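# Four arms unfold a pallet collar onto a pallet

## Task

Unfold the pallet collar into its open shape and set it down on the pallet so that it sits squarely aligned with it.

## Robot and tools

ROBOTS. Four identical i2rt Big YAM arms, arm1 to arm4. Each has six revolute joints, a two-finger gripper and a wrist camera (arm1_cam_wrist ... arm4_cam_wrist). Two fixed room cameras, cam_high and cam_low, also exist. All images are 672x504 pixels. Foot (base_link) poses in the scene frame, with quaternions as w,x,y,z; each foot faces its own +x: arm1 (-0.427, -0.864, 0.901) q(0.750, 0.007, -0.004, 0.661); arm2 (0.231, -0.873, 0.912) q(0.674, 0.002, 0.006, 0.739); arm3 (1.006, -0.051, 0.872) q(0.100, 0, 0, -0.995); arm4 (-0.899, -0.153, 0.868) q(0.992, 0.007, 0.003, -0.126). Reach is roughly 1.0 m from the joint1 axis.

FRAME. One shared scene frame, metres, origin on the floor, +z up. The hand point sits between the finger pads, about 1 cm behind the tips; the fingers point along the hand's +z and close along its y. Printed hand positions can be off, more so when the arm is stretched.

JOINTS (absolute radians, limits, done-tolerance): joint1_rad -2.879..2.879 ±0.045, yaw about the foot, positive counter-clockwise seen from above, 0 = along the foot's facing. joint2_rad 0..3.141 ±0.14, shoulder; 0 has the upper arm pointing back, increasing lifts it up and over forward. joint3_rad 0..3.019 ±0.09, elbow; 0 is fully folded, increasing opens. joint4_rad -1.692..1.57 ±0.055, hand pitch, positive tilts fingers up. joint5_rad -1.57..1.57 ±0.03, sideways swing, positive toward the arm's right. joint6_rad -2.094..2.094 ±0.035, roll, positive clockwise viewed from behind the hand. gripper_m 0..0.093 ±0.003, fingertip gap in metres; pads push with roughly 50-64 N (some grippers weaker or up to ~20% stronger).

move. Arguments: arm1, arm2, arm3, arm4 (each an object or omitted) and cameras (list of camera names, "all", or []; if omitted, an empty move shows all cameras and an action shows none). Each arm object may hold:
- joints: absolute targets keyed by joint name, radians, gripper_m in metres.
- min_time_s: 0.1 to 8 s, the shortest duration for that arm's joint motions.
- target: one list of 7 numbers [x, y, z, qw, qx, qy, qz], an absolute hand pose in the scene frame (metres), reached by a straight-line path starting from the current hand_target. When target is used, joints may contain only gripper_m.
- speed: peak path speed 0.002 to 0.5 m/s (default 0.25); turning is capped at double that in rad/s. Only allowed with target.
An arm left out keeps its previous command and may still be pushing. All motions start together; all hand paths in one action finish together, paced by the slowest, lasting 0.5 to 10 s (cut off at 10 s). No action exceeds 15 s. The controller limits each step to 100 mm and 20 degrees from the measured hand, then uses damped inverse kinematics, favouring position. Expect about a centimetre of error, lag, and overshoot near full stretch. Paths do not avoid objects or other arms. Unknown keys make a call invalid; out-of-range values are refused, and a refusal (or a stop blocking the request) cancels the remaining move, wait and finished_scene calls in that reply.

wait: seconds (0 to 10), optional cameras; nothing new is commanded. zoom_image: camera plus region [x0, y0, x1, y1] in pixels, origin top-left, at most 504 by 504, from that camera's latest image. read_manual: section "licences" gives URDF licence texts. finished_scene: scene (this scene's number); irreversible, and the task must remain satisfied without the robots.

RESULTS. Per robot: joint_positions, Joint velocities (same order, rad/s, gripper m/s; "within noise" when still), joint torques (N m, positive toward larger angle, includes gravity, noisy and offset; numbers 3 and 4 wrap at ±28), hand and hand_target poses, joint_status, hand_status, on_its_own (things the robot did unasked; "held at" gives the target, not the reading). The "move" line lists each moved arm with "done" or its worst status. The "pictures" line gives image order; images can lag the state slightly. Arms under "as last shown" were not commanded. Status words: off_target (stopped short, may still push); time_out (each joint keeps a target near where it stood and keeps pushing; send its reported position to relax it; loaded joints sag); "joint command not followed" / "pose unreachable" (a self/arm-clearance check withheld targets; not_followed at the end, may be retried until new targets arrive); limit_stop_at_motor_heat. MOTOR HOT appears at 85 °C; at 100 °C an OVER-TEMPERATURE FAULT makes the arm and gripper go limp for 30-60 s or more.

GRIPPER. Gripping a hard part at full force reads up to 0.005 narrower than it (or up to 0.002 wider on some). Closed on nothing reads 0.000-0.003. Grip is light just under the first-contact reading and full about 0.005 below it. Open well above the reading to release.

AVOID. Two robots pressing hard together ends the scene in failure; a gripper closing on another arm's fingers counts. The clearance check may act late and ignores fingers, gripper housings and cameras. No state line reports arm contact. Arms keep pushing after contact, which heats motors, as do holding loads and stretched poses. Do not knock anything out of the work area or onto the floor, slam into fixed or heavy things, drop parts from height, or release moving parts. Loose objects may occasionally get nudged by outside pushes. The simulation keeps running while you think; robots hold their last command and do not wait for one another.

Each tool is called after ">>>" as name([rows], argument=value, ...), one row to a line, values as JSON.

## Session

>>> move()

Scene clock: 0.00 s.
Joint torques (N m): no reading
Heat: arm1: hottest joint2_rad 28 °C; arm2: hottest joint1_rad 24 °C; arm3: hottest joint2_rad 31 °C; arm4: hottest joint2_rad 26 °C.
Joint velocities: within noise
arm1.joint_positions: joint1_rad=-0.123 joint2_rad=+0.623 joint3_rad=+1.425 joint4_rad=-1.498 joint5_rad=+0.262 joint6_rad=+0.133 gripper_m=+0.09396
arm1.joint_status: not commanded
arm1.hand: x=-0.3302 y=-0.6852 z=+1.4303 quat_wxyz=(-0.395, +0.453, -0.774, -0.198) (m; scene frame)
arm1.hand_target: x=-0.3308 y=-0.6875 z=+1.4397 quat_wxyz=(-0.403, +0.449, -0.771, -0.206) (m; scene frame)
arm1.hand_status: not commanded
arm2.joint_positions: joint1_rad=-0.045 joint2_rad=+0.585 joint3_rad=+1.317 joint4_rad=-1.330 joint5_rad=-0.177 joint6_rad=-0.451 gripper_m=+0.09396
arm2.joint_status: not commanded
arm2.hand: x=+0.1961 y=-0.6409 z=+1.4245 quat_wxyz=(-0.341, +0.777, -0.417, -0.325) (m; scene frame)
arm2.hand_target: x=+0.1963 y=-0.6424 z=+1.4378 quat_wxyz=(-0.352, +0.772, -0.413, -0.332) (m; scene frame)
arm2.hand_status: not commanded
arm3.joint_positions: joint1_rad=-0.256 joint2_rad=+0.627 joint3_rad=+1.413 joint4_rad=-1.209 joint5_rad=-0.076 joint6_rad=+0.012 gripper_m=+0.09396
arm3.joint_status: not commanded
arm3.hand: x=+0.7547 y=-0.0496 z=+1.4486 quat_wxyz=(-0.020, -0.839, +0.008, +0.543) (m; scene frame)
arm3.hand_target: x=+0.7582 y=-0.0497 z=+1.4582 quat_wxyz=(-0.020, -0.834, +0.007, +0.552) (m; scene frame)
arm3.hand_status: not commanded
arm4.joint_positions: joint1_rad=+0.160 joint2_rad=+0.628 joint3_rad=+1.436 joint4_rad=-1.474 joint5_rad=+0.166 joint6_rad=-0.287 gripper_m=+0.09396
arm4.joint_status: not commanded
arm4.hand: x=-0.6882 y=-0.2093 z=+1.3988 quat_wxyz=(-0.412, +0.049, -0.898, +0.149) (m; scene frame)
arm4.hand_target: x=-0.6907 y=-0.2091 z=+1.4079 quat_wxyz=(-0.422, +0.048, -0.893, +0.150) (m; scene frame)
arm4.hand_status: not commanded
pictures: arm1_cam_wrist, arm2_cam_wrist, arm3_cam_wrist, arm4_cam_wrist, cam_high, cam_low

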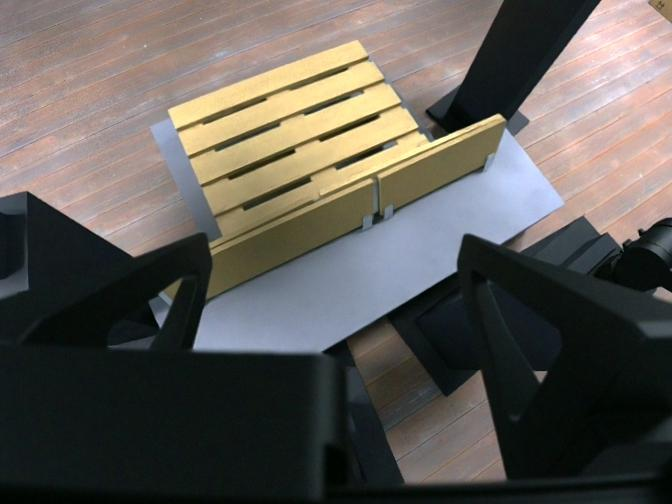

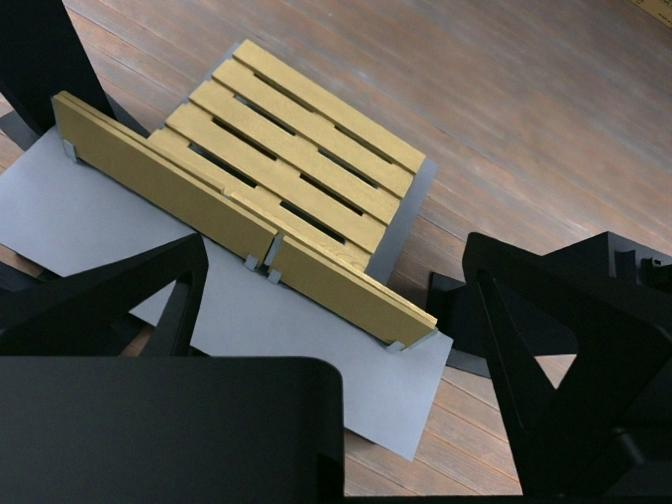

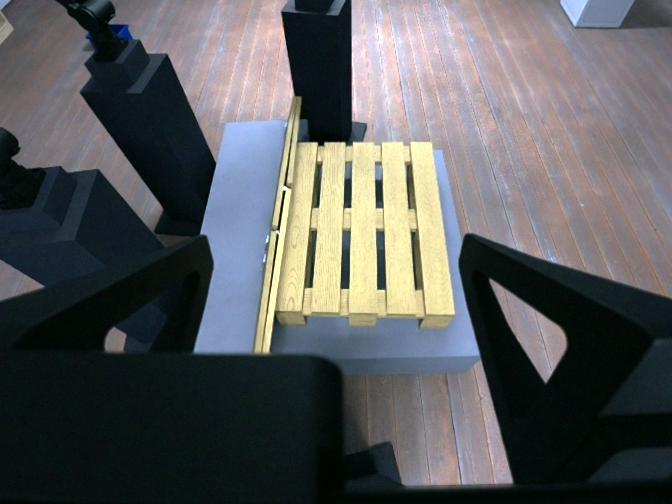

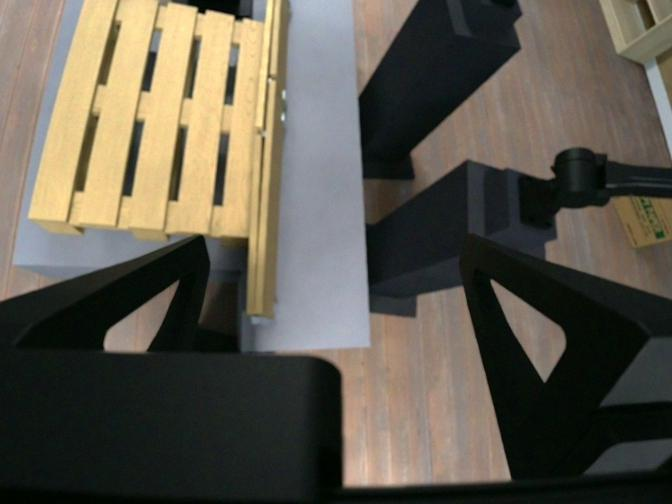

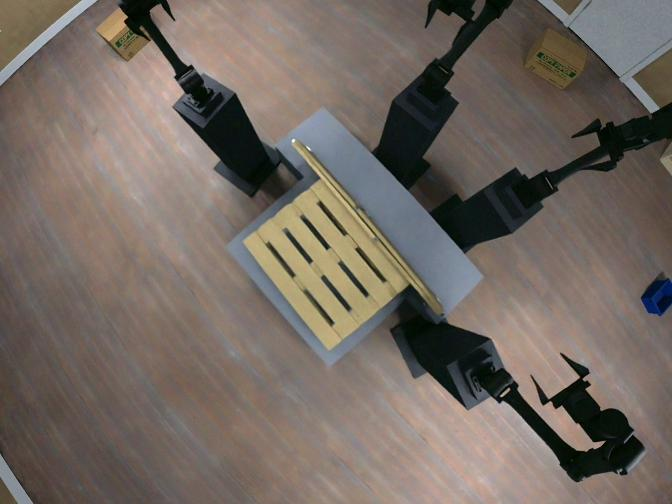

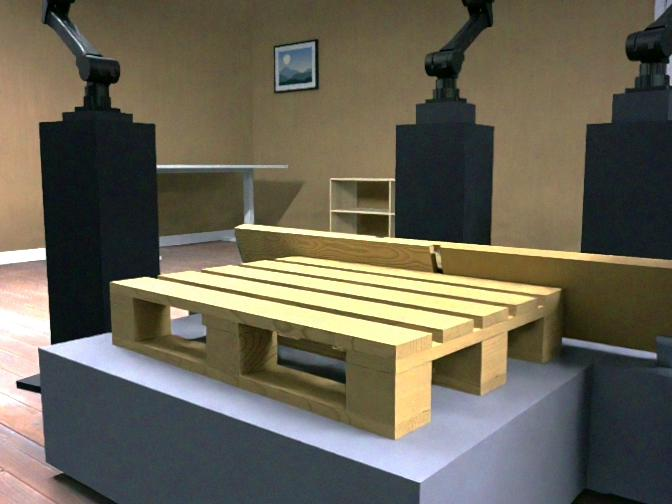

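>>> zoom_image(camera="cam_high", region=[230, 120, 450, 360])

>>> zoom_image(camera="cam_high", region=[280, 130, 370, 220])

>>> zoom_image(camera="cam_high", region=[355, 220, 445, 320])

>>> zoom_image(camera="arm1_cam_wrist", region=[150, 100, 520, 300])

>>> zoom_image(camera="arm2_cam_wrist", region=[40, 70, 450, 360])

>>> zoom_image(camera="cam_low", region=[220, 210, 672, 380])

>>> zoom_image(camera="arm4_cam_wrist", region=[220, 0, 320, 330])

>>> zoom_image(camera="arm3_cam_wrist", region=[230, 80, 330, 370])

Scaled by 2.100 from the camera's 672x504 image, which has a finer 960x720 frame.

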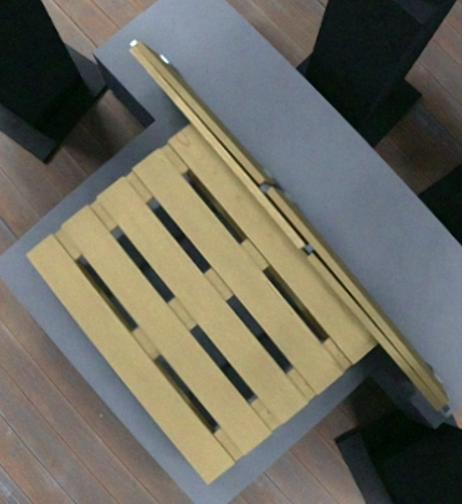

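Scaled by 5.600 from the camera's 672x504 image, which has a finer 960x720 frame.

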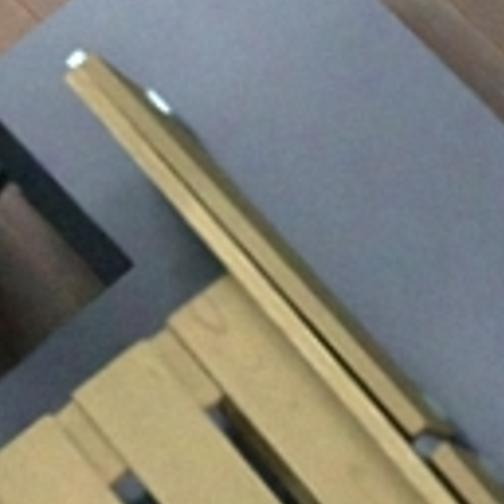

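Scaled by 5.040 from the camera's 672x504 image, which has a finer 960x720 frame.

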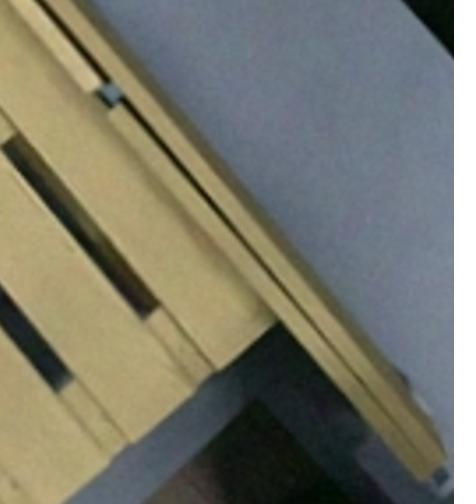

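Scaled by 1.362 from the camera's 672x504 image, which has a finer 960x720 frame.

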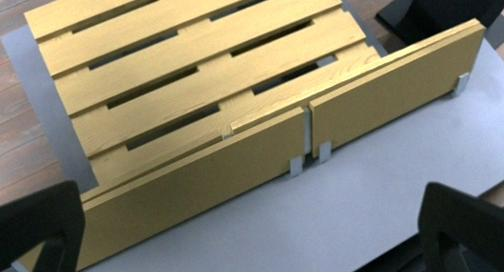

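Scaled by 1.229 from the camera's 672x504 image, which has a finer 960x720 frame.

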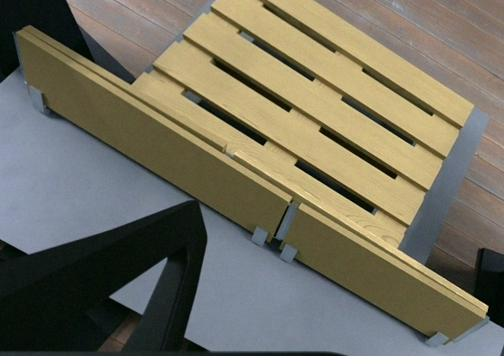

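Scaled by 1.115 from the camera's 672x504 image, which has a finer 960x720 frame.

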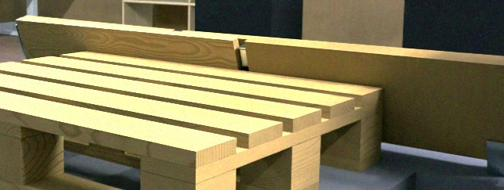

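Scaled by 1.527 from the camera's 672x504 image, which has a finer 960x720 frame.

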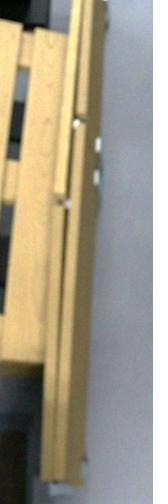

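Scaled by 1.738 from the camera's 672x504 image, which has a finer 960x720 frame.

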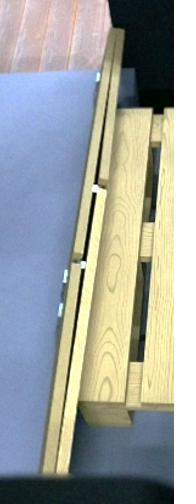

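>>> move(cameras=["cam_high", "cam_low", "arm1_cam_wrist", "arm2_cam_wrist"])

Scene clock: 115.10 s.
Joint torques (N m): arm1=[0.26 2.26 9.89 1.68 -0.07 0.14] | arm2=[-1.14 2.96 9.89 1.92 -0.2 -0.01] | arm3=[-1.14 4.48 9.43 2.19 0.07 0.05] | arm4=[0.26 2.96 8.87 1.5 0.1 -0.05]
Heat: arm1: hottest joint3_rad 31 °C; arm2: hottest joint3_rad 30 °C; arm3: hottest joint2_rad 30 °C; arm4: hottest joint3_rad 32 °C.
Joint velocities: within noise
arm1.joint_positions: joint1_rad=-0.123 joint2_rad=+0.623 joint3_rad=+1.425 joint4_rad=-1.498 joint5_rad=+0.262 joint6_rad=+0.133 gripper_m=+0.09396
arm1.joint_status: not commanded
arm1.hand: x=-0.3302 y=-0.6852 z=+1.4303 quat_wxyz=(-0.395, +0.453, -0.774, -0.198) (m; scene frame)
arm1.hand_target: x=-0.3308 y=-0.6875 z=+1.4397 quat_wxyz=(-0.403, +0.449, -0.771, -0.206) (m; scene frame)
arm1.hand_status: not commanded
arm2.joint_positions: joint1_rad=-0.045 joint2_rad=+0.585 joint3_rad=+1.317 joint4_rad=-1.330 joint5_rad=-0.177 joint6_rad=-0.451 gripper_m=+0.09396
arm2.joint_status: not commanded
arm2.hand: x=+0.1961 y=-0.6409 z=+1.4245 quat_wxyz=(-0.341, +0.777, -0.417, -0.325) (m; scene frame)
arm2.hand_target: x=+0.1963 y=-0.6424 z=+1.4378 quat_wxyz=(-0.352, +0.772, -0.413, -0.332) (m; scene frame)
arm2.hand_status: not commanded
arm3.joint_positions: joint1_rad=-0.256 joint2_rad=+0.627 joint3_rad=+1.413 joint4_rad=-1.209 joint5_rad=-0.076 joint6_rad=+0.012 gripper_m=+0.09396
arm3.joint_status: not commanded
arm3.hand: x=+0.7547 y=-0.0496 z=+1.4486 quat_wxyz=(-0.020, -0.839, +0.008, +0.543) (m; scene frame)
arm3.hand_target: x=+0.7582 y=-0.0497 z=+1.4582 quat_wxyz=(-0.020, -0.834, +0.007, +0.552) (m; scene frame)
arm3.hand_status: not commanded
arm4.joint_positions: joint1_rad=+0.160 joint2_rad=+0.628 joint3_rad=+1.436 joint4_rad=-1.474 joint5_rad=+0.166 joint6_rad=-0.287 gripper_m=+0.09396
arm4.joint_status: not commanded
arm4.hand: x=-0.6882 y=-0.2093 z=+1.3988 quat_wxyz=(-0.412, +0.049, -0.898, +0.149) (m; scene frame)
arm4.hand_target: x=-0.6907 y=-0.2091 z=+1.4079 quat_wxyz=(-0.422, +0.048, -0.893, +0.150) (m; scene frame)
arm4.hand_status: not commanded
pictures: arm1_cam_wrist, arm2_cam_wrist, cam_high, cam_low

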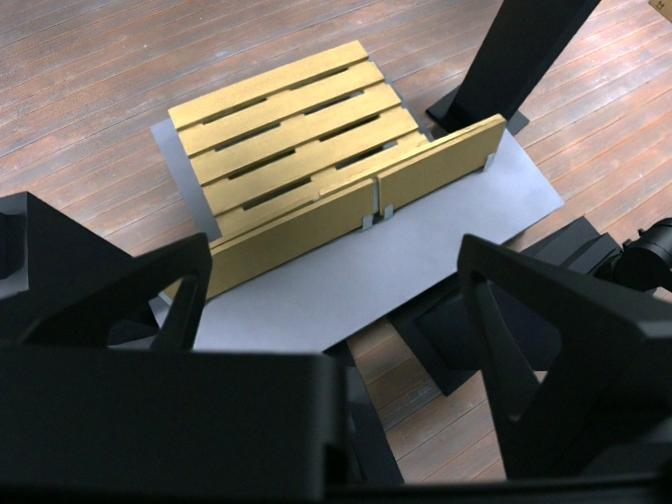

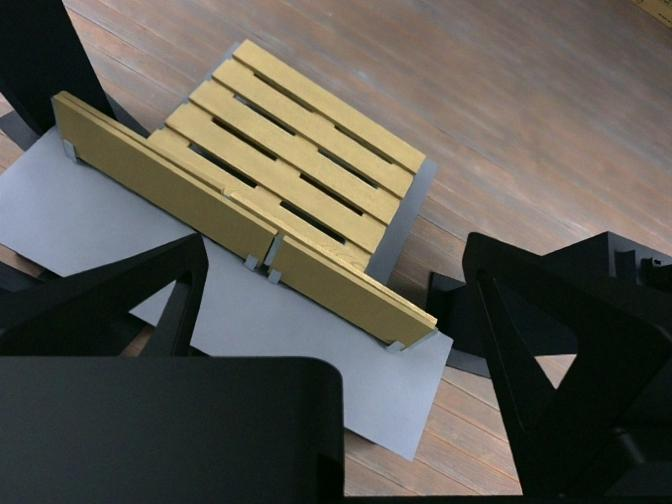

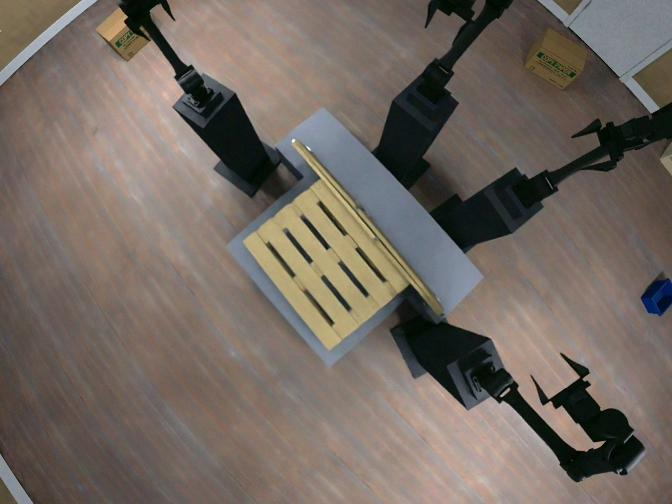

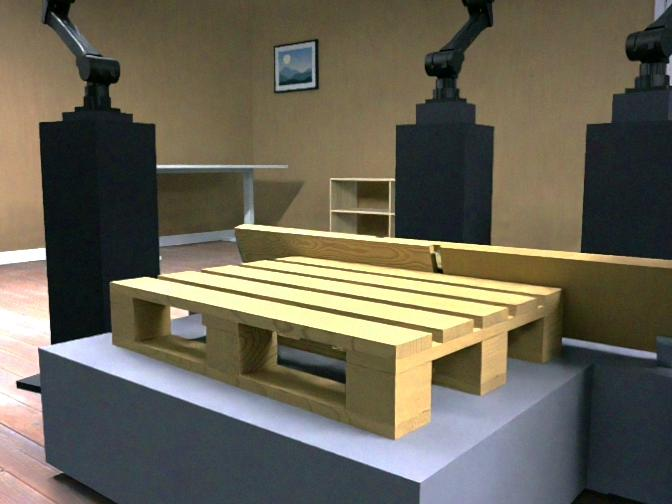

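>>> zoom_image(camera="cam_low", region=[340, 270, 440, 370])

>>> zoom_image(camera="cam_low", region=[90, 220, 250, 340])

>>> zoom_image(camera="cam_low", region=[400, 220, 670, 400])

>>> zoom_image(camera="cam_high", region=[230, 110, 480, 370])

Scaled by 5.040 from the camera's 672x504 image, which has a finer 960x720 frame.

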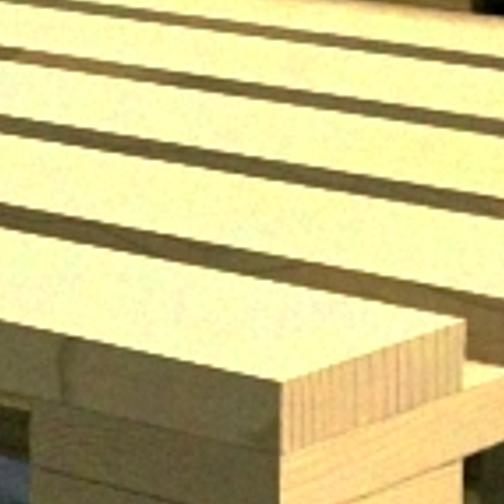

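Scaled by 3.150 from the camera's 672x504 image, which has a finer 960x720 frame.

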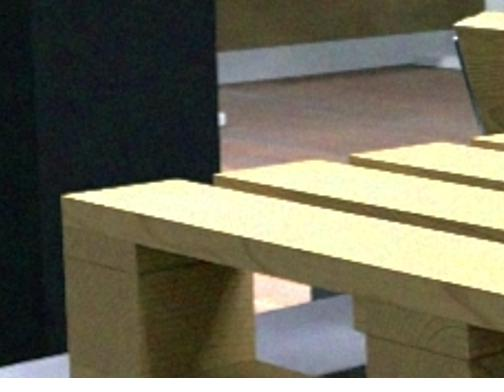

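Scaled by 1.867 from the camera's 672x504 image, which has a finer 960x720 frame.

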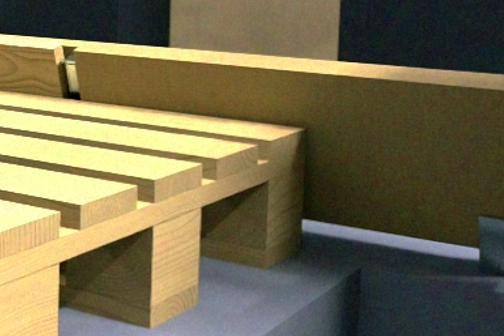

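Scaled by 1.938 from the camera's 672x504 image, which has a finer 960x720 frame.

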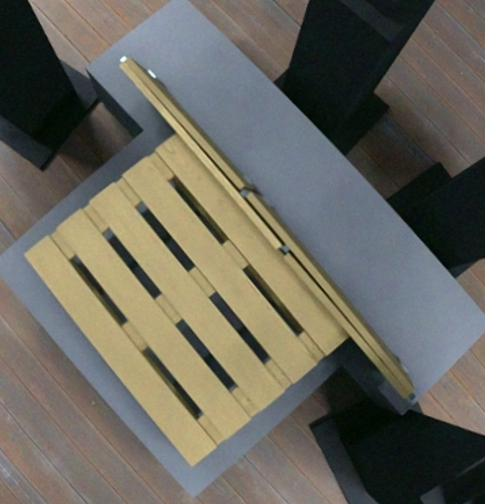

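>>> move(arm1={"joints": {"joint1_rad": -0.045, "joint2_rad": 1.836, "joint3_rad": 1.025, "joint4_rad": -0.76, "joint5_rad": 0.0, "joint6_rad": 1.40}, "min_time_s": 3}, arm2={"joints": {"joint1_rad": -0.543, "joint2_rad": 1.958, "joint3_rad": 1.191, "joint4_rad": -0.804, "joint5_rad": 0.0, "joint6_rad": -2.0}, "min_time_s": 3}, cameras=["arm1_cam_wrist", "arm2_cam_wrist"])

Scene clock: 404.93 s.
Joint torques (N m): arm1=[1.38 -13.33 6.93 0.53 -0.19 0.23] | arm2=[-1.73 -17.03 6.13 0.14 -0.11 -0.11] | arm3=[-1.03 3.84 9.5 2.19 0.09 0.11] | arm4=[0.03 3.02 8.9 1.47 0.1 -0.05]
Heat: arm1: hottest joint3_rad 33 °C; arm2: hottest joint3_rad 32 °C; arm3: hottest joint3_rad 30 °C; arm4: hottest joint3_rad 35 °C.
move: arm1 done; arm2 done
Joint velocities: within noise
arm1.joint_positions: joint1_rad=-0.060 joint2_rad=+1.825 joint3_rad=+1.026 joint4_rad=-0.769 joint5_rad=+0.002 joint6_rad=+1.387 gripper_m=+0.09396
arm1.joint_status: all done
arm1.hand: x=-0.3426 y=-0.4213 z=+0.8667 quat_wxyz=(+0.000, -0.001, -1.000, -0.010) (m; scene frame)
arm1.hand_target: x=-0.3495 y=-0.4200 z=+0.8618 quat_wxyz=(+0.002, +0.000, -1.000, -0.008) (m; scene frame)
arm1.hand_status: not commanded
arm2.joint_positions: joint1_rad=-0.537 joint2_rad=+1.959 joint3_rad=+1.190 joint4_rad=-0.813 joint5_rad=-0.001 joint6_rad=-1.989 gripper_m=+0.09397
arm2.joint_status: all done
arm2.hand: x=+0.4455 y=-0.4221 z=+0.8487 quat_wxyz=(+0.008, +1.000, -0.013, -0.009) (m; scene frame)
arm2.hand_target: x=+0.4497 y=-0.4207 z=+0.8494 quat_wxyz=(+0.003, +1.000, -0.011, -0.006) (m; scene frame)
arm2.hand_status: not commanded
arm3, arm4: as last shown
pictures: arm1_cam_wrist, arm2_cam_wrist

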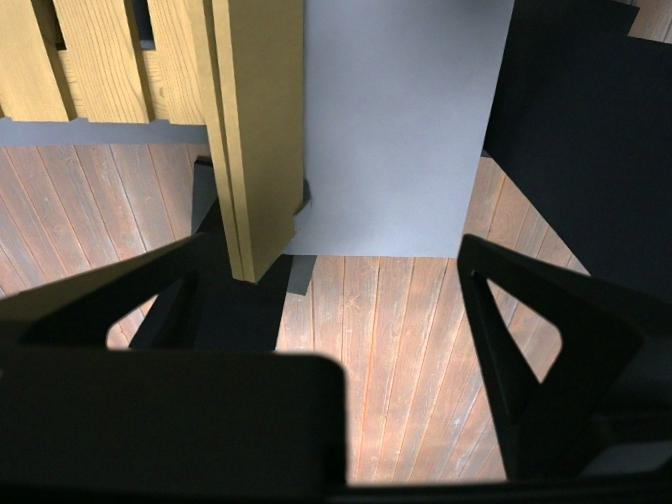

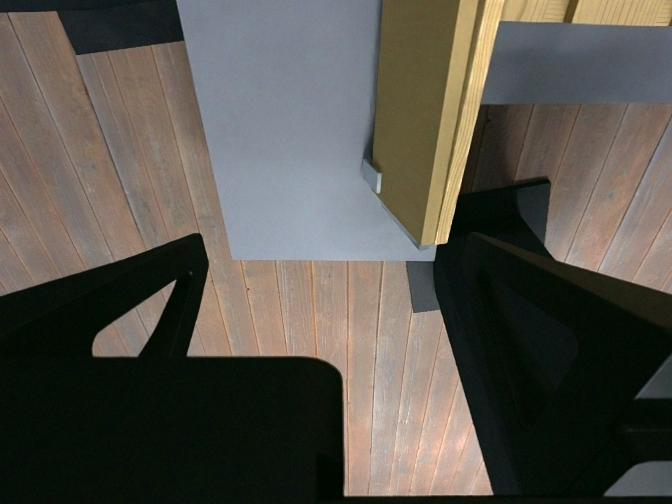

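>>> zoom_image(camera="arm1_cam_wrist", region=[150, 0, 350, 300])

>>> zoom_image(camera="arm2_cam_wrist", region=[340, 0, 540, 300])

Scaled by 1.680 from the camera's 672x504 image, which has a finer 960x720 frame.

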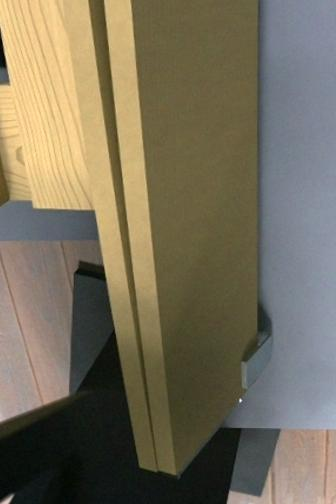

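Scaled by 1.680 from the camera's 672x504 image, which has a finer 960x720 frame.

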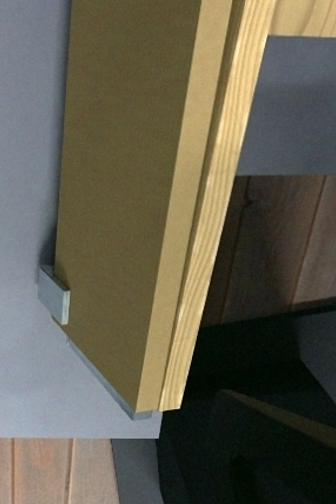

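>>> move(arm2={"target": [-0.02, -0.315, 0.77, 0, 1, 0, 0], "speed": 0.3}, cameras=["arm2_cam_wrist", "cam_high"])

>>> zoom_image(camera="arm2_cam_wrist", region=[236, 0, 436, 300])

Scene clock: 500.37 s.
Joint torques (N m): arm1=[1.44 -13.33 6.94 0.53 -0.19 0.25] | arm2=[-1.67 -19.84 10.03 -0.51 -0.11 0.02] | arm3=[-1.26 4.37 9.47 2.13 0.08 0.1] | arm4=[0.26 2.96 8.85 1.46 0.09 -0.05]
Heat: arm1: hottest joint3_rad 30 °C; arm2: hottest joint3_rad 30 °C; arm3: hottest joint3_rad 31 °C; arm4: hottest joint3_rad 36 °C.
move: arm2 off_target
Joint velocities: within noise
arm1, arm3, arm4: as last shown
arm1.hand: x=-0.3426 y=-0.4213 z=+0.8667 quat_wxyz=(+0.000, -0.002, -1.000, -0.010) (m; scene frame)
arm2.joint_positions: joint1_rad=+0.338 joint2_rad=+2.299 joint3_rad=+1.533 joint4_rad=-0.824 joint5_rad=+0.011 joint6_rad=-1.157 gripper_m=+0.09397
arm2.joint_status: not commanded
arm2.hand: x=-0.0170 y=-0.3320 z=+0.7670 quat_wxyz=(+0.009, +1.000, +0.009, +0.003) (m; scene frame)
arm2.hand_target: x=-0.0197 y=-0.3156 z=+0.7702 quat_wxyz=(+0.000, +1.000, +0.000, +0.000) (m; scene frame)
arm2.hand_status: off_target (0.018 m and 1.5 deg from the pose sent, 0.484 m and 2.0 deg at the start)
pictures: arm2_cam_wrist, cam_high

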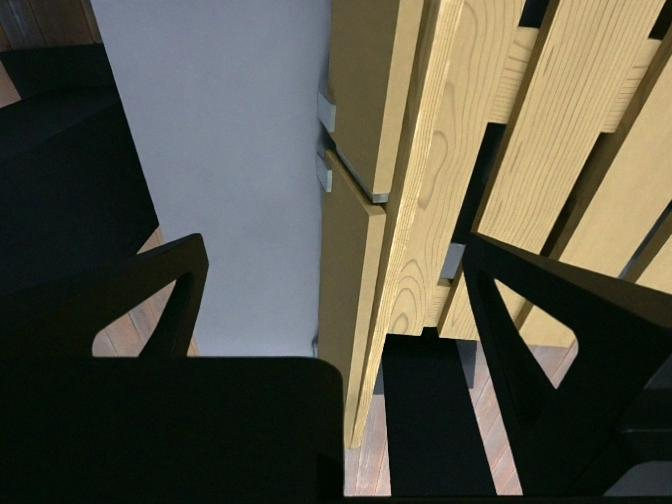

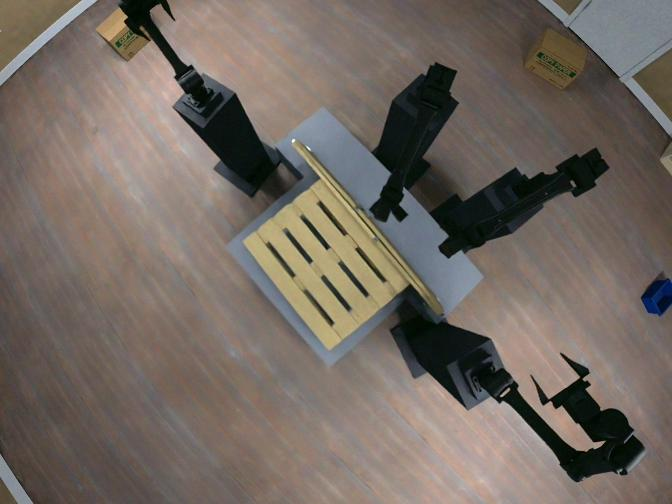

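Scaled by 1.680 from the camera's 672x504 image, which has a finer 960x720 frame.

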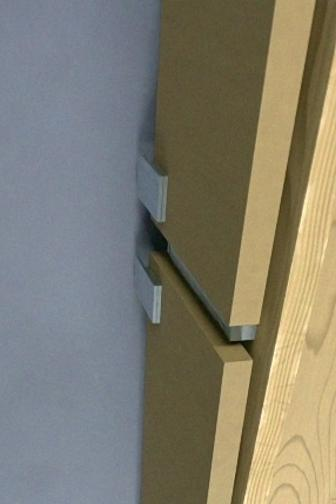

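>>> zoom_image(camera="arm2_cam_wrist", region=[350, 100, 440, 230])

>>> zoom_image(camera="arm2_cam_wrist", region=[370, 0, 470, 120])

>>> zoom_image(camera="arm2_cam_wrist", region=[330, 200, 430, 330])

Scaled by 3.877 from the camera's 672x504 image, which has a finer 960x720 frame.

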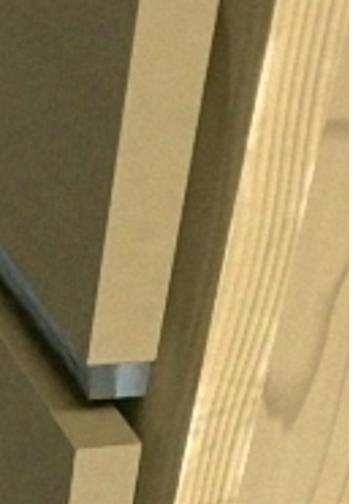

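Scaled by 4.200 from the camera's 672x504 image, which has a finer 960x720 frame.

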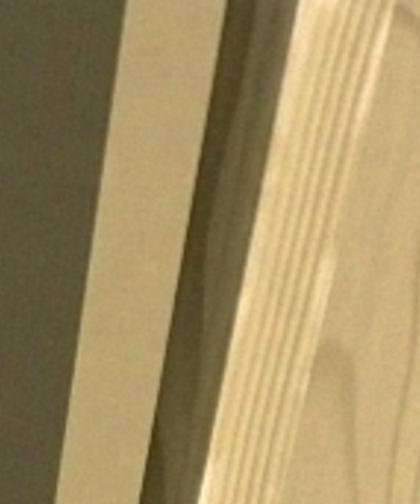

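Scaled by 3.877 from the camera's 672x504 image, which has a finer 960x720 frame.

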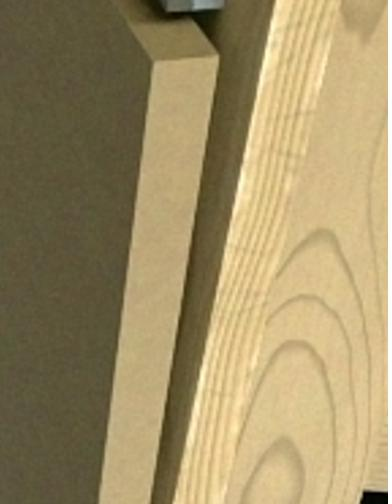

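>>> move(arm2={"target": [0.03, -0.285, 0.64, 0, 0.9995, -0.0305, 0], "speed": 0.2, "joints": {"gripper_m": 0.032}}, cameras=["arm2_cam_wrist"])

>>> zoom_image(camera="arm2_cam_wrist", region=[236, 100, 436, 300])

Scene clock: 763.33 s.
Joint torques (N m): arm1=[1.38 -13.33 6.94 0.54 -0.19 0.25] | arm2=[-1.26 -21.83 8.36 0.16 -0.16 -0.14] | arm3=[-1.08 3.9 9.4 2.15 0.06 0.11] | arm4=[0.15 3.08 8.84 1.47 0.08 -0.06]
Heat: arm1: hottest joint2_rad 29 °C; arm2: hottest joint3_rad 36 °C; arm3: hottest joint3_rad 32 °C; arm4: hottest joint3_rad 37 °C.
move: arm2 off_target
Joint velocities: within noise
arm1, arm3, arm4: as last shown
arm2.joint_positions: joint1_rad=+0.240 joint2_rad=+2.576 joint3_rad=+1.661 joint4_rad=-0.691 joint5_rad=+0.013 joint6_rad=-1.170 gripper_m=+0.03214
arm2.joint_status: all done
arm2.hand: x=+0.0340 y=-0.3042 z=+0.6368 quat_wxyz=(+0.017, +0.999, -0.034, +0.006) (m; scene frame)
arm2.hand_target: x=+0.0303 y=-0.2855 z=+0.6406 quat_wxyz=(+0.000, +1.000, -0.031, +0.000) (m; scene frame)
arm2.hand_status: off_target (0.020 m and 2.1 deg from the pose sent, 0.143 m and 4.7 deg at the start)
pictures: arm2_cam_wrist

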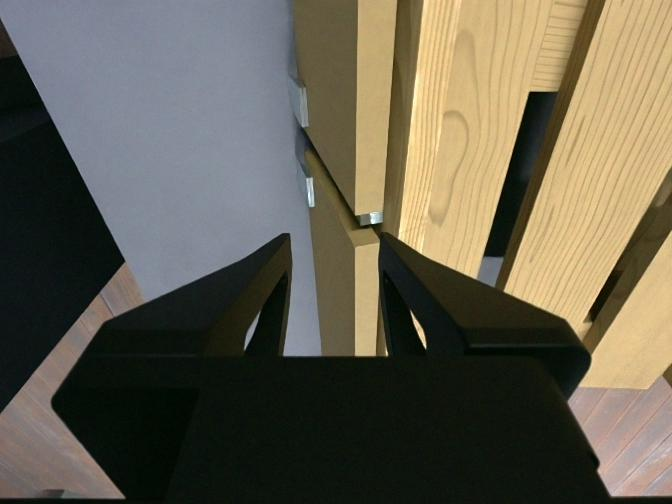

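Scaled by 2.520 from the camera's 672x504 image, which has a finer 960x720 frame.

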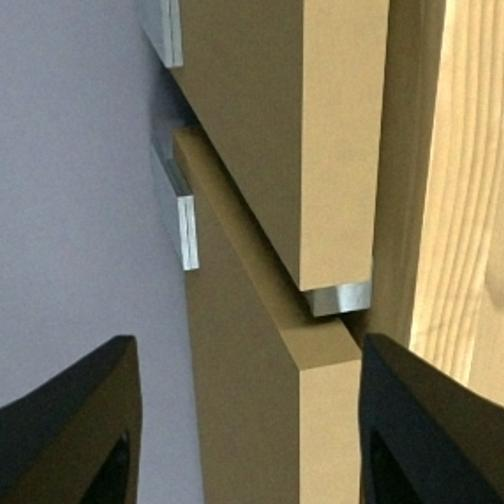

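>>> move(arm2={"target": [0.0, -0.266, 0.58, 0.0, 0.9998, -0.0218, 0], "speed": 0.15, "joints": {"gripper_m": 0.032}}, cameras=["arm2_cam_wrist"])

>>> zoom_image(camera="arm2_cam_wrist", region=[236, 100, 436, 300])

Scene clock: 838.47 s.
Joint torques (N m): arm1=[1.44 -13.27 6.95 0.51 -0.19 0.25] | arm2=[-0.73 -23.24 8.59 -0.66 -0.17 0] | arm3=[-1.14 3.84 9.57 2.17 0.03 0.08] | arm4=[0.03 3.02 8.87 1.5 0.09 -0.06]
Heat: arm1: hottest joint2_rad 29 °C; arm2: hottest joint2_rad 35 °C; arm3: hottest joint3_rad 32 °C; arm4: hottest joint3_rad 38 °C.
move: arm2 off_target
Joint velocities: within noise
arm1, arm3, arm4: as last shown
arm2.joint_positions: joint1_rad=+0.262 joint2_rad=+2.760 joint3_rad=+1.871 joint4_rad=-0.702 joint5_rad=+0.013 joint6_rad=-1.171 gripper_m=+0.03214
arm2.joint_status: all done
arm2.hand: x=+0.0095 y=-0.2793 z=+0.5749 quat_wxyz=(+0.010, +1.000, -0.022, +0.004) (m; scene frame)
arm2.hand_target: x=+0.0001 y=-0.2663 z=+0.5806 quat_wxyz=(+0.000, +1.000, -0.022, +0.000) (m; scene frame)
arm2.hand_status: off_target (0.017 m and 1.3 deg from the pose sent, 0.076 m and 2.5 deg at the start)
pictures: arm2_cam_wrist

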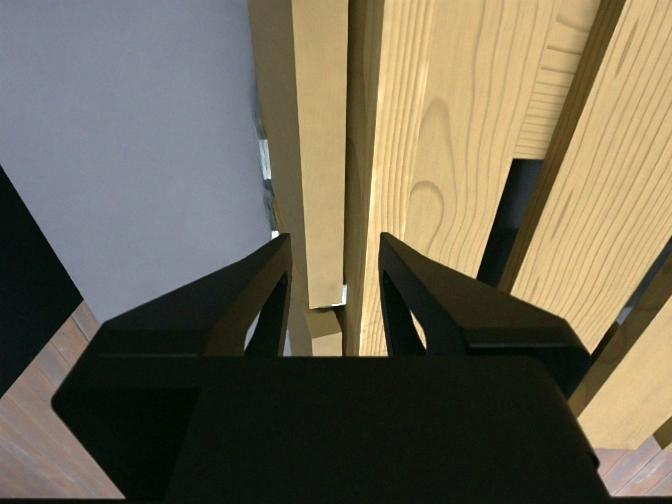

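Scaled by 2.520 from the camera's 672x504 image, which has a finer 960x720 frame.

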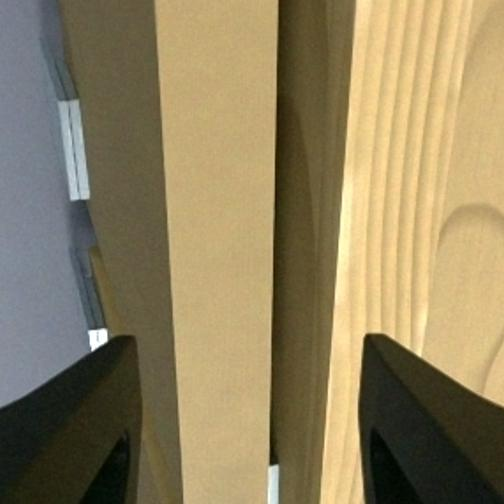

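>>> move(arm2={"target": [0.0, -0.299, 0.545, 0.0, 0.9998, -0.0218, 0], "speed": 0.1, "joints": {"gripper_m": 0.031}}, cameras=["arm2_cam_wrist"])

>>> zoom_image(camera="arm2_cam_wrist", region=[236, 100, 436, 300])

Scene clock: 861.07 s.
Joint torques (N m): arm1=[1.38 -13.33 6.94 0.53 -0.2 0.25] | arm2=[-0.32 -22.65 5 0.29 -0.17 0.08] | arm3=[-0.79 4.01 9.55 2.21 0.07 0.1] | arm4=[0.21 2.96 8.87 1.52 0.09 -0.05]
Heat: arm1: hottest joint2_rad 29 °C; arm2: hottest joint3_rad 33 °C; arm3: hottest joint3_rad 32 °C; arm4: hottest joint3_rad 38 °C.
move: arm2 done
Joint velocities: within noise
arm1, arm3, arm4: as last shown
arm2.joint_positions: joint1_rad=+0.278 joint2_rad=+2.785 joint3_rad=+1.831 joint4_rad=-0.615 joint5_rad=+0.013 joint6_rad=-1.158 gripper_m=+0.03114
arm2.joint_status: all done
arm2.hand: x=+0.0042 y=-0.2947 z=+0.5507 quat_wxyz=(+0.000, +1.000, -0.021, +0.000) (m; scene frame)
arm2.hand_target: x=+0.0002 y=-0.2991 z=+0.5451 quat_wxyz=(+0.000, +1.000, -0.022, +0.000) (m; scene frame)
arm2.hand_status: done (0.008 m and 0.1 deg from the pose sent, 0.037 m and 1.3 deg at the start)
pictures: arm2_cam_wrist

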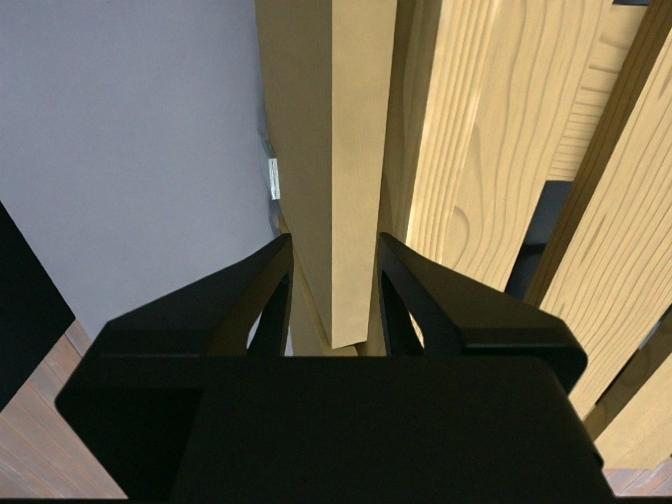

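Scaled by 2.520 from the camera's 672x504 image, which has a finer 960x720 frame.

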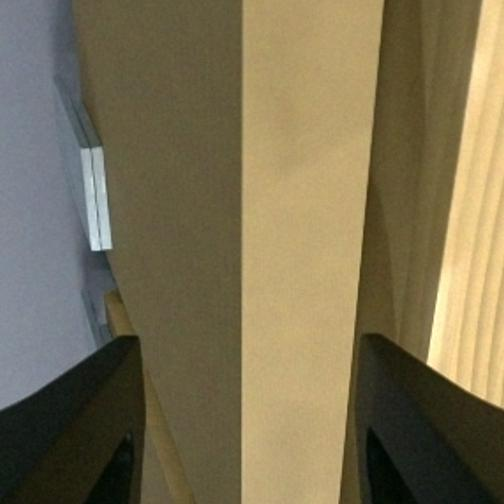

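>>> move(arm2={"target": [0.0, -0.271, 0.528, 0.0, 0.9998, -0.0218, 0], "speed": 0.06}, cameras=["arm2_cam_wrist"])

>>> zoom_image(camera="arm2_cam_wrist", region=[236, 100, 436, 300])

Scene clock: 874.20 s.
Joint torques (N m): arm1=[1.44 -13.33 6.95 0.54 -0.2 0.25] | arm2=[-1.49 -22.12 8.75 -0.46 -0.16 -0.1] | arm3=[-1.14 3.72 9.55 2.1 0.07 0.08] | arm4=[0.32 3.08 8.84 1.51 0.1 -0.06]
Heat: arm1: hottest joint2_rad 29 °C; arm2: hottest joint2_rad 33 °C; arm3: hottest joint3_rad 32 °C; arm4: hottest joint3_rad 38 °C.
move: arm2 off_target
Joint velocities: within noise
arm1, arm3, arm4: as last shown
arm2.joint_positions: joint1_rad=+0.278 joint2_rad=+2.863 joint3_rad=+1.945 joint4_rad=-0.668 joint5_rad=+0.013 joint6_rad=-1.158 gripper_m=+0.03114
arm2.joint_status: not commanded
arm2.hand: x=-0.0001 y=-0.2843 z=+0.5291 quat_wxyz=(+0.008, +1.000, -0.021, +0.003) (m; scene frame)
arm2.hand_target: x=+0.0003 y=-0.2714 z=+0.5283 quat_wxyz=(+0.000, +1.000, -0.022, +0.000) (m; scene frame)
arm2.hand_status: off_target (0.013 m and 0.9 deg from the pose sent, 0.033 m and 0.1 deg at the start)
pictures: arm2_cam_wrist

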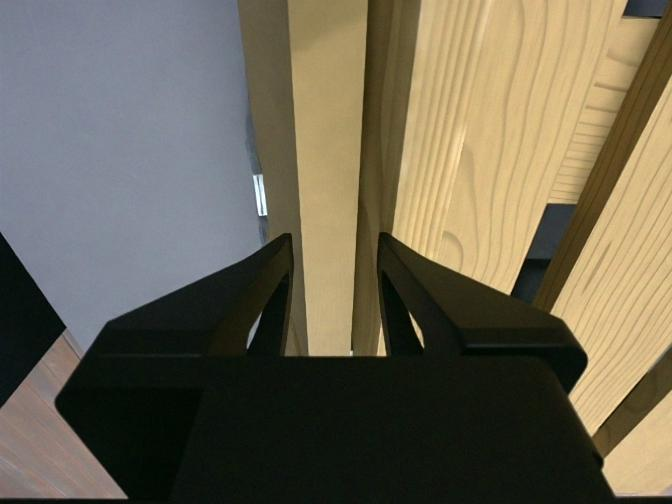

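Scaled by 2.520 from the camera's 672x504 image, which has a finer 960x720 frame.

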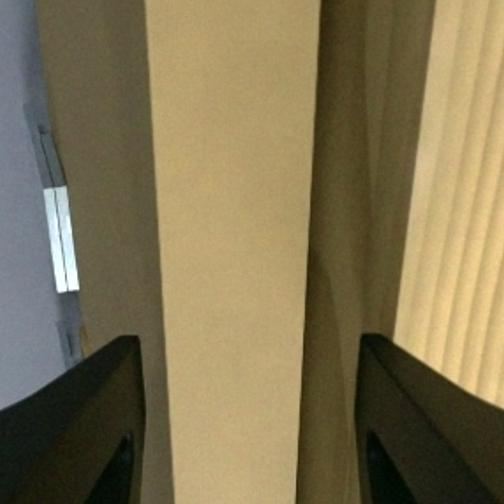

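>>> move(arm2={"target": [0.0, -0.288, 0.497, 0.0, 0.9998, -0.0218, 0], "speed": 0.04}, cameras=["arm2_cam_wrist"])

>>> zoom_image(camera="arm2_cam_wrist", region=[236, 100, 436, 300])

Scene clock: 899.60 s.
Joint torques (N m): arm1=[1.38 -13.33 6.93 0.53 -0.2 0.25] | arm2=[-0.85 -21.36 7.8 0.01 -0.16 0] | arm3=[-1.14 4.37 9.51 2.18 0.06 0.1] | arm4=[0.15 2.9 8.85 1.5 0.09 -0.04]
Heat: arm1: hottest joint2_rad 29 °C; arm2: hottest joint2_rad 31 °C; arm3: hottest joint3_rad 32 °C; arm4: hottest joint3_rad 38 °C.
move: arm2 done
Joint velocities: within noise
arm1, arm3, arm4: as last shown
arm2.joint_positions: joint1_rad=+0.278 joint2_rad=+2.904 joint3_rad=+1.945 joint4_rad=-0.624 joint5_rad=+0.013 joint6_rad=-1.158 gripper_m=+0.03114
arm2.joint_status: not commanded
arm2.hand: x=+0.0034 y=-0.2942 z=+0.5045 quat_wxyz=(+0.006, +1.000, -0.021, +0.003) (m; scene frame)
arm2.hand_target: x=+0.0002 y=-0.2883 z=+0.4973 quat_wxyz=(+0.000, +1.000, -0.022, +0.000) (m; scene frame)
arm2.hand_status: done (0.010 m and 0.8 deg from the pose sent, 0.032 m and 0.9 deg at the start)
pictures: arm2_cam_wrist

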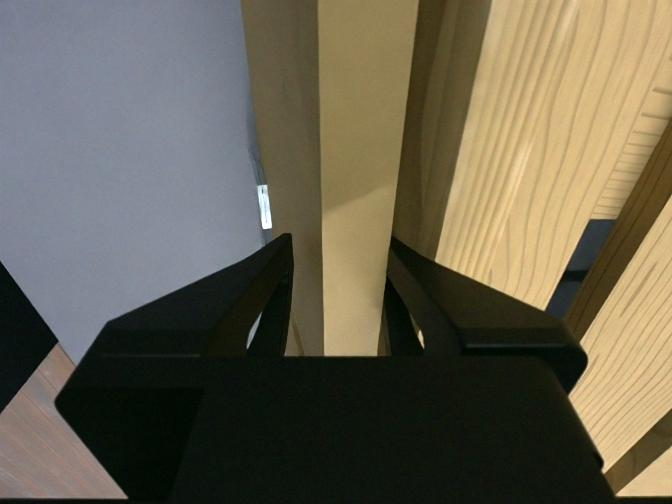

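Scaled by 2.520 from the camera's 672x504 image, which has a finer 960x720 frame.

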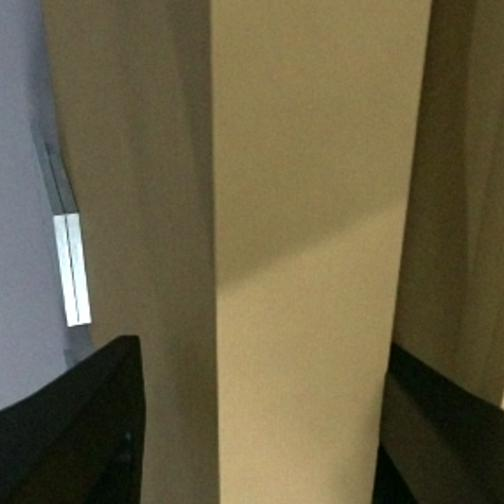

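>>> move(arm2={"target": [0.0, -0.278, 0.478, 0.0, 0.9998, -0.0218, 0], "speed": 0.04})

>>> move(arm2={"joints": {"gripper_m": 0.010}}, cameras=["arm2_cam_wrist"])

Scene clock: 908.50 s.
Joint torques (N m): arm1=[1.44 -13.33 6.93 0.55 -0.2 0.25] | arm2=[-1.49 -19.9 9.92 1.11 -0.1 -0.07] | arm3=[-0.97 4.37 9.5 2.13 0.08 0.1] | arm4=[0.32 2.9 8.85 1.43 0.09 -0.05]
Heat: arm1: hottest joint2_rad 29 °C; arm2: hottest joint2_rad 32 °C; arm3: hottest joint3_rad 32 °C; arm4: hottest joint3_rad 38 °C.
move: arm2 off_target
Joint velocities: within noise
arm1: as last shown
arm2.joint_positions: joint1_rad=+0.278 joint2_rad=+2.948 joint3_rad=+2.010 joint4_rad=-0.675 joint5_rad=+0.011 joint6_rad=-1.158 gripper_m=+0.03110
arm2.joint_status: not commanded
arm2.hand: x=+0.0030 y=-0.2946 z=+0.4924 quat_wxyz=(+0.020, +1.000, -0.021, +0.007) (m; scene frame)
arm2.hand_target: x=+0.0006 y=-0.2792 z=+0.4796 quat_wxyz=(+0.000, +1.000, -0.022, +0.000) (m; scene frame)
arm2.hand_status: off_target (0.022 m and 2.5 deg from the pose sent, 0.031 m and 0.8 deg at the start)
arm3.joint_positions: joint1_rad=-0.256 joint2_rad=+0.627 joint3_rad=+1.413 joint4_rad=-1.209 joint5_rad=-0.076 joint6_rad=+0.012 gripper_m=+0.09396
arm3.joint_status: not commanded
arm3.hand: x=+0.7547 y=-0.0496 z=+1.4486 quat_wxyz=(-0.020, -0.839, +0.008, +0.543) (m; scene frame)
arm3.hand_target: x=+0.7582 y=-0.0497 z=+1.4582 quat_wxyz=(-0.020, -0.834, +0.007, +0.552) (m; scene frame)
arm3.hand_status: not commanded
arm4.joint_positions: joint1_rad=+0.160 joint2_rad=+0.628 joint3_rad=+1.436 joint4_rad=-1.474 joint5_rad=+0.166 joint6_rad=-0.287 gripper_m=+0.09396
arm4.joint_status: not commanded
arm4.hand: x=-0.6882 y=-0.2093 z=+1.3988 quat_wxyz=(-0.412, +0.049, -0.898, +0.149) (m; scene frame)
arm4.hand_target: x=-0.6907 y=-0.2091 z=+1.4079 quat_wxyz=(-0.422, +0.048, -0.893, +0.150) (m; scene frame)
arm4.hand_status: not commanded
pictures: none

Scene clock: 909.07 s.
Joint torques (N m): arm1=[1.44 -13.27 6.94 0.54 -0.2 0.25] | arm2=[-1.14 -20.25 9.37 1.61 0.22 -0.06] | arm3=[-1.08 4.01 9.47 2.11 0.07 0.06] | arm4=[0.26 3.08 8.84 1.48 0.09 -0.05]
Heat: arm1: hottest joint2_rad 29 °C; arm2: hottest joint2_rad 32 °C; arm3: hottest joint3_rad 32 °C; arm4: hottest joint3_rad 38 °C.
move: arm2 off_target
Joint velocities: within noise
arm1.joint_positions: joint1_rad=-0.060 joint2_rad=+1.825 joint3_rad=+1.026 joint4_rad=-0.769 joint5_rad=+0.002 joint6_rad=+1.387 gripper_m=+0.09396
arm1.joint_status: not commanded
arm1.hand: x=-0.3426 y=-0.4213 z=+0.8667 quat_wxyz=(+0.000, -0.002, -1.000, -0.010) (m; scene frame)
arm1.hand_target: x=-0.3495 y=-0.4200 z=+0.8618 quat_wxyz=(+0.002, +0.000, -1.000, -0.008) (m; scene frame)
arm1.hand_status: not commanded
arm2.joint_positions: joint1_rad=+0.278 joint2_rad=+2.951 joint3_rad=+2.016 joint4_rad=-0.688 joint5_rad=+0.002 joint6_rad=-1.158 gripper_m=+0.02433
arm2.joint_status: gripper_m off_target (ended at +0.02436, target +0.01000)
arm2.hand: x=+0.0023 y=-0.2969 z=+0.4917 quat_wxyz=(+0.027, +0.999, -0.021, +0.005) (m; scene frame)
arm2.hand_target: x=+0.0006 y=-0.2792 z=+0.4796 quat_wxyz=(+0.000, +1.000, -0.022, +0.000) (m; scene frame)
arm2.hand_status: not commanded
arm3, arm4: as last shown
pictures: arm2_cam_wrist

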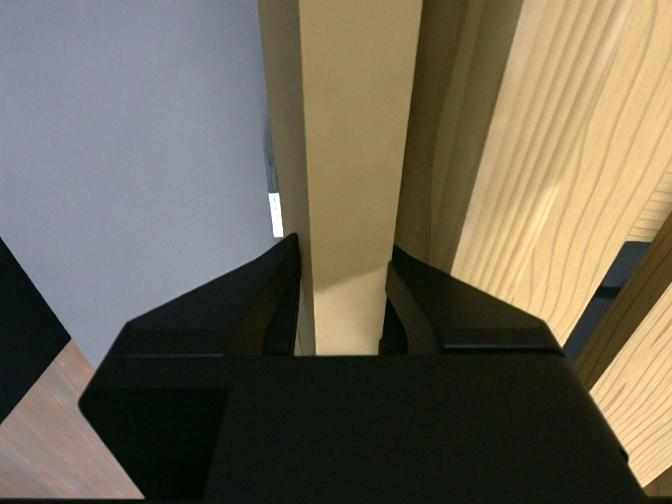

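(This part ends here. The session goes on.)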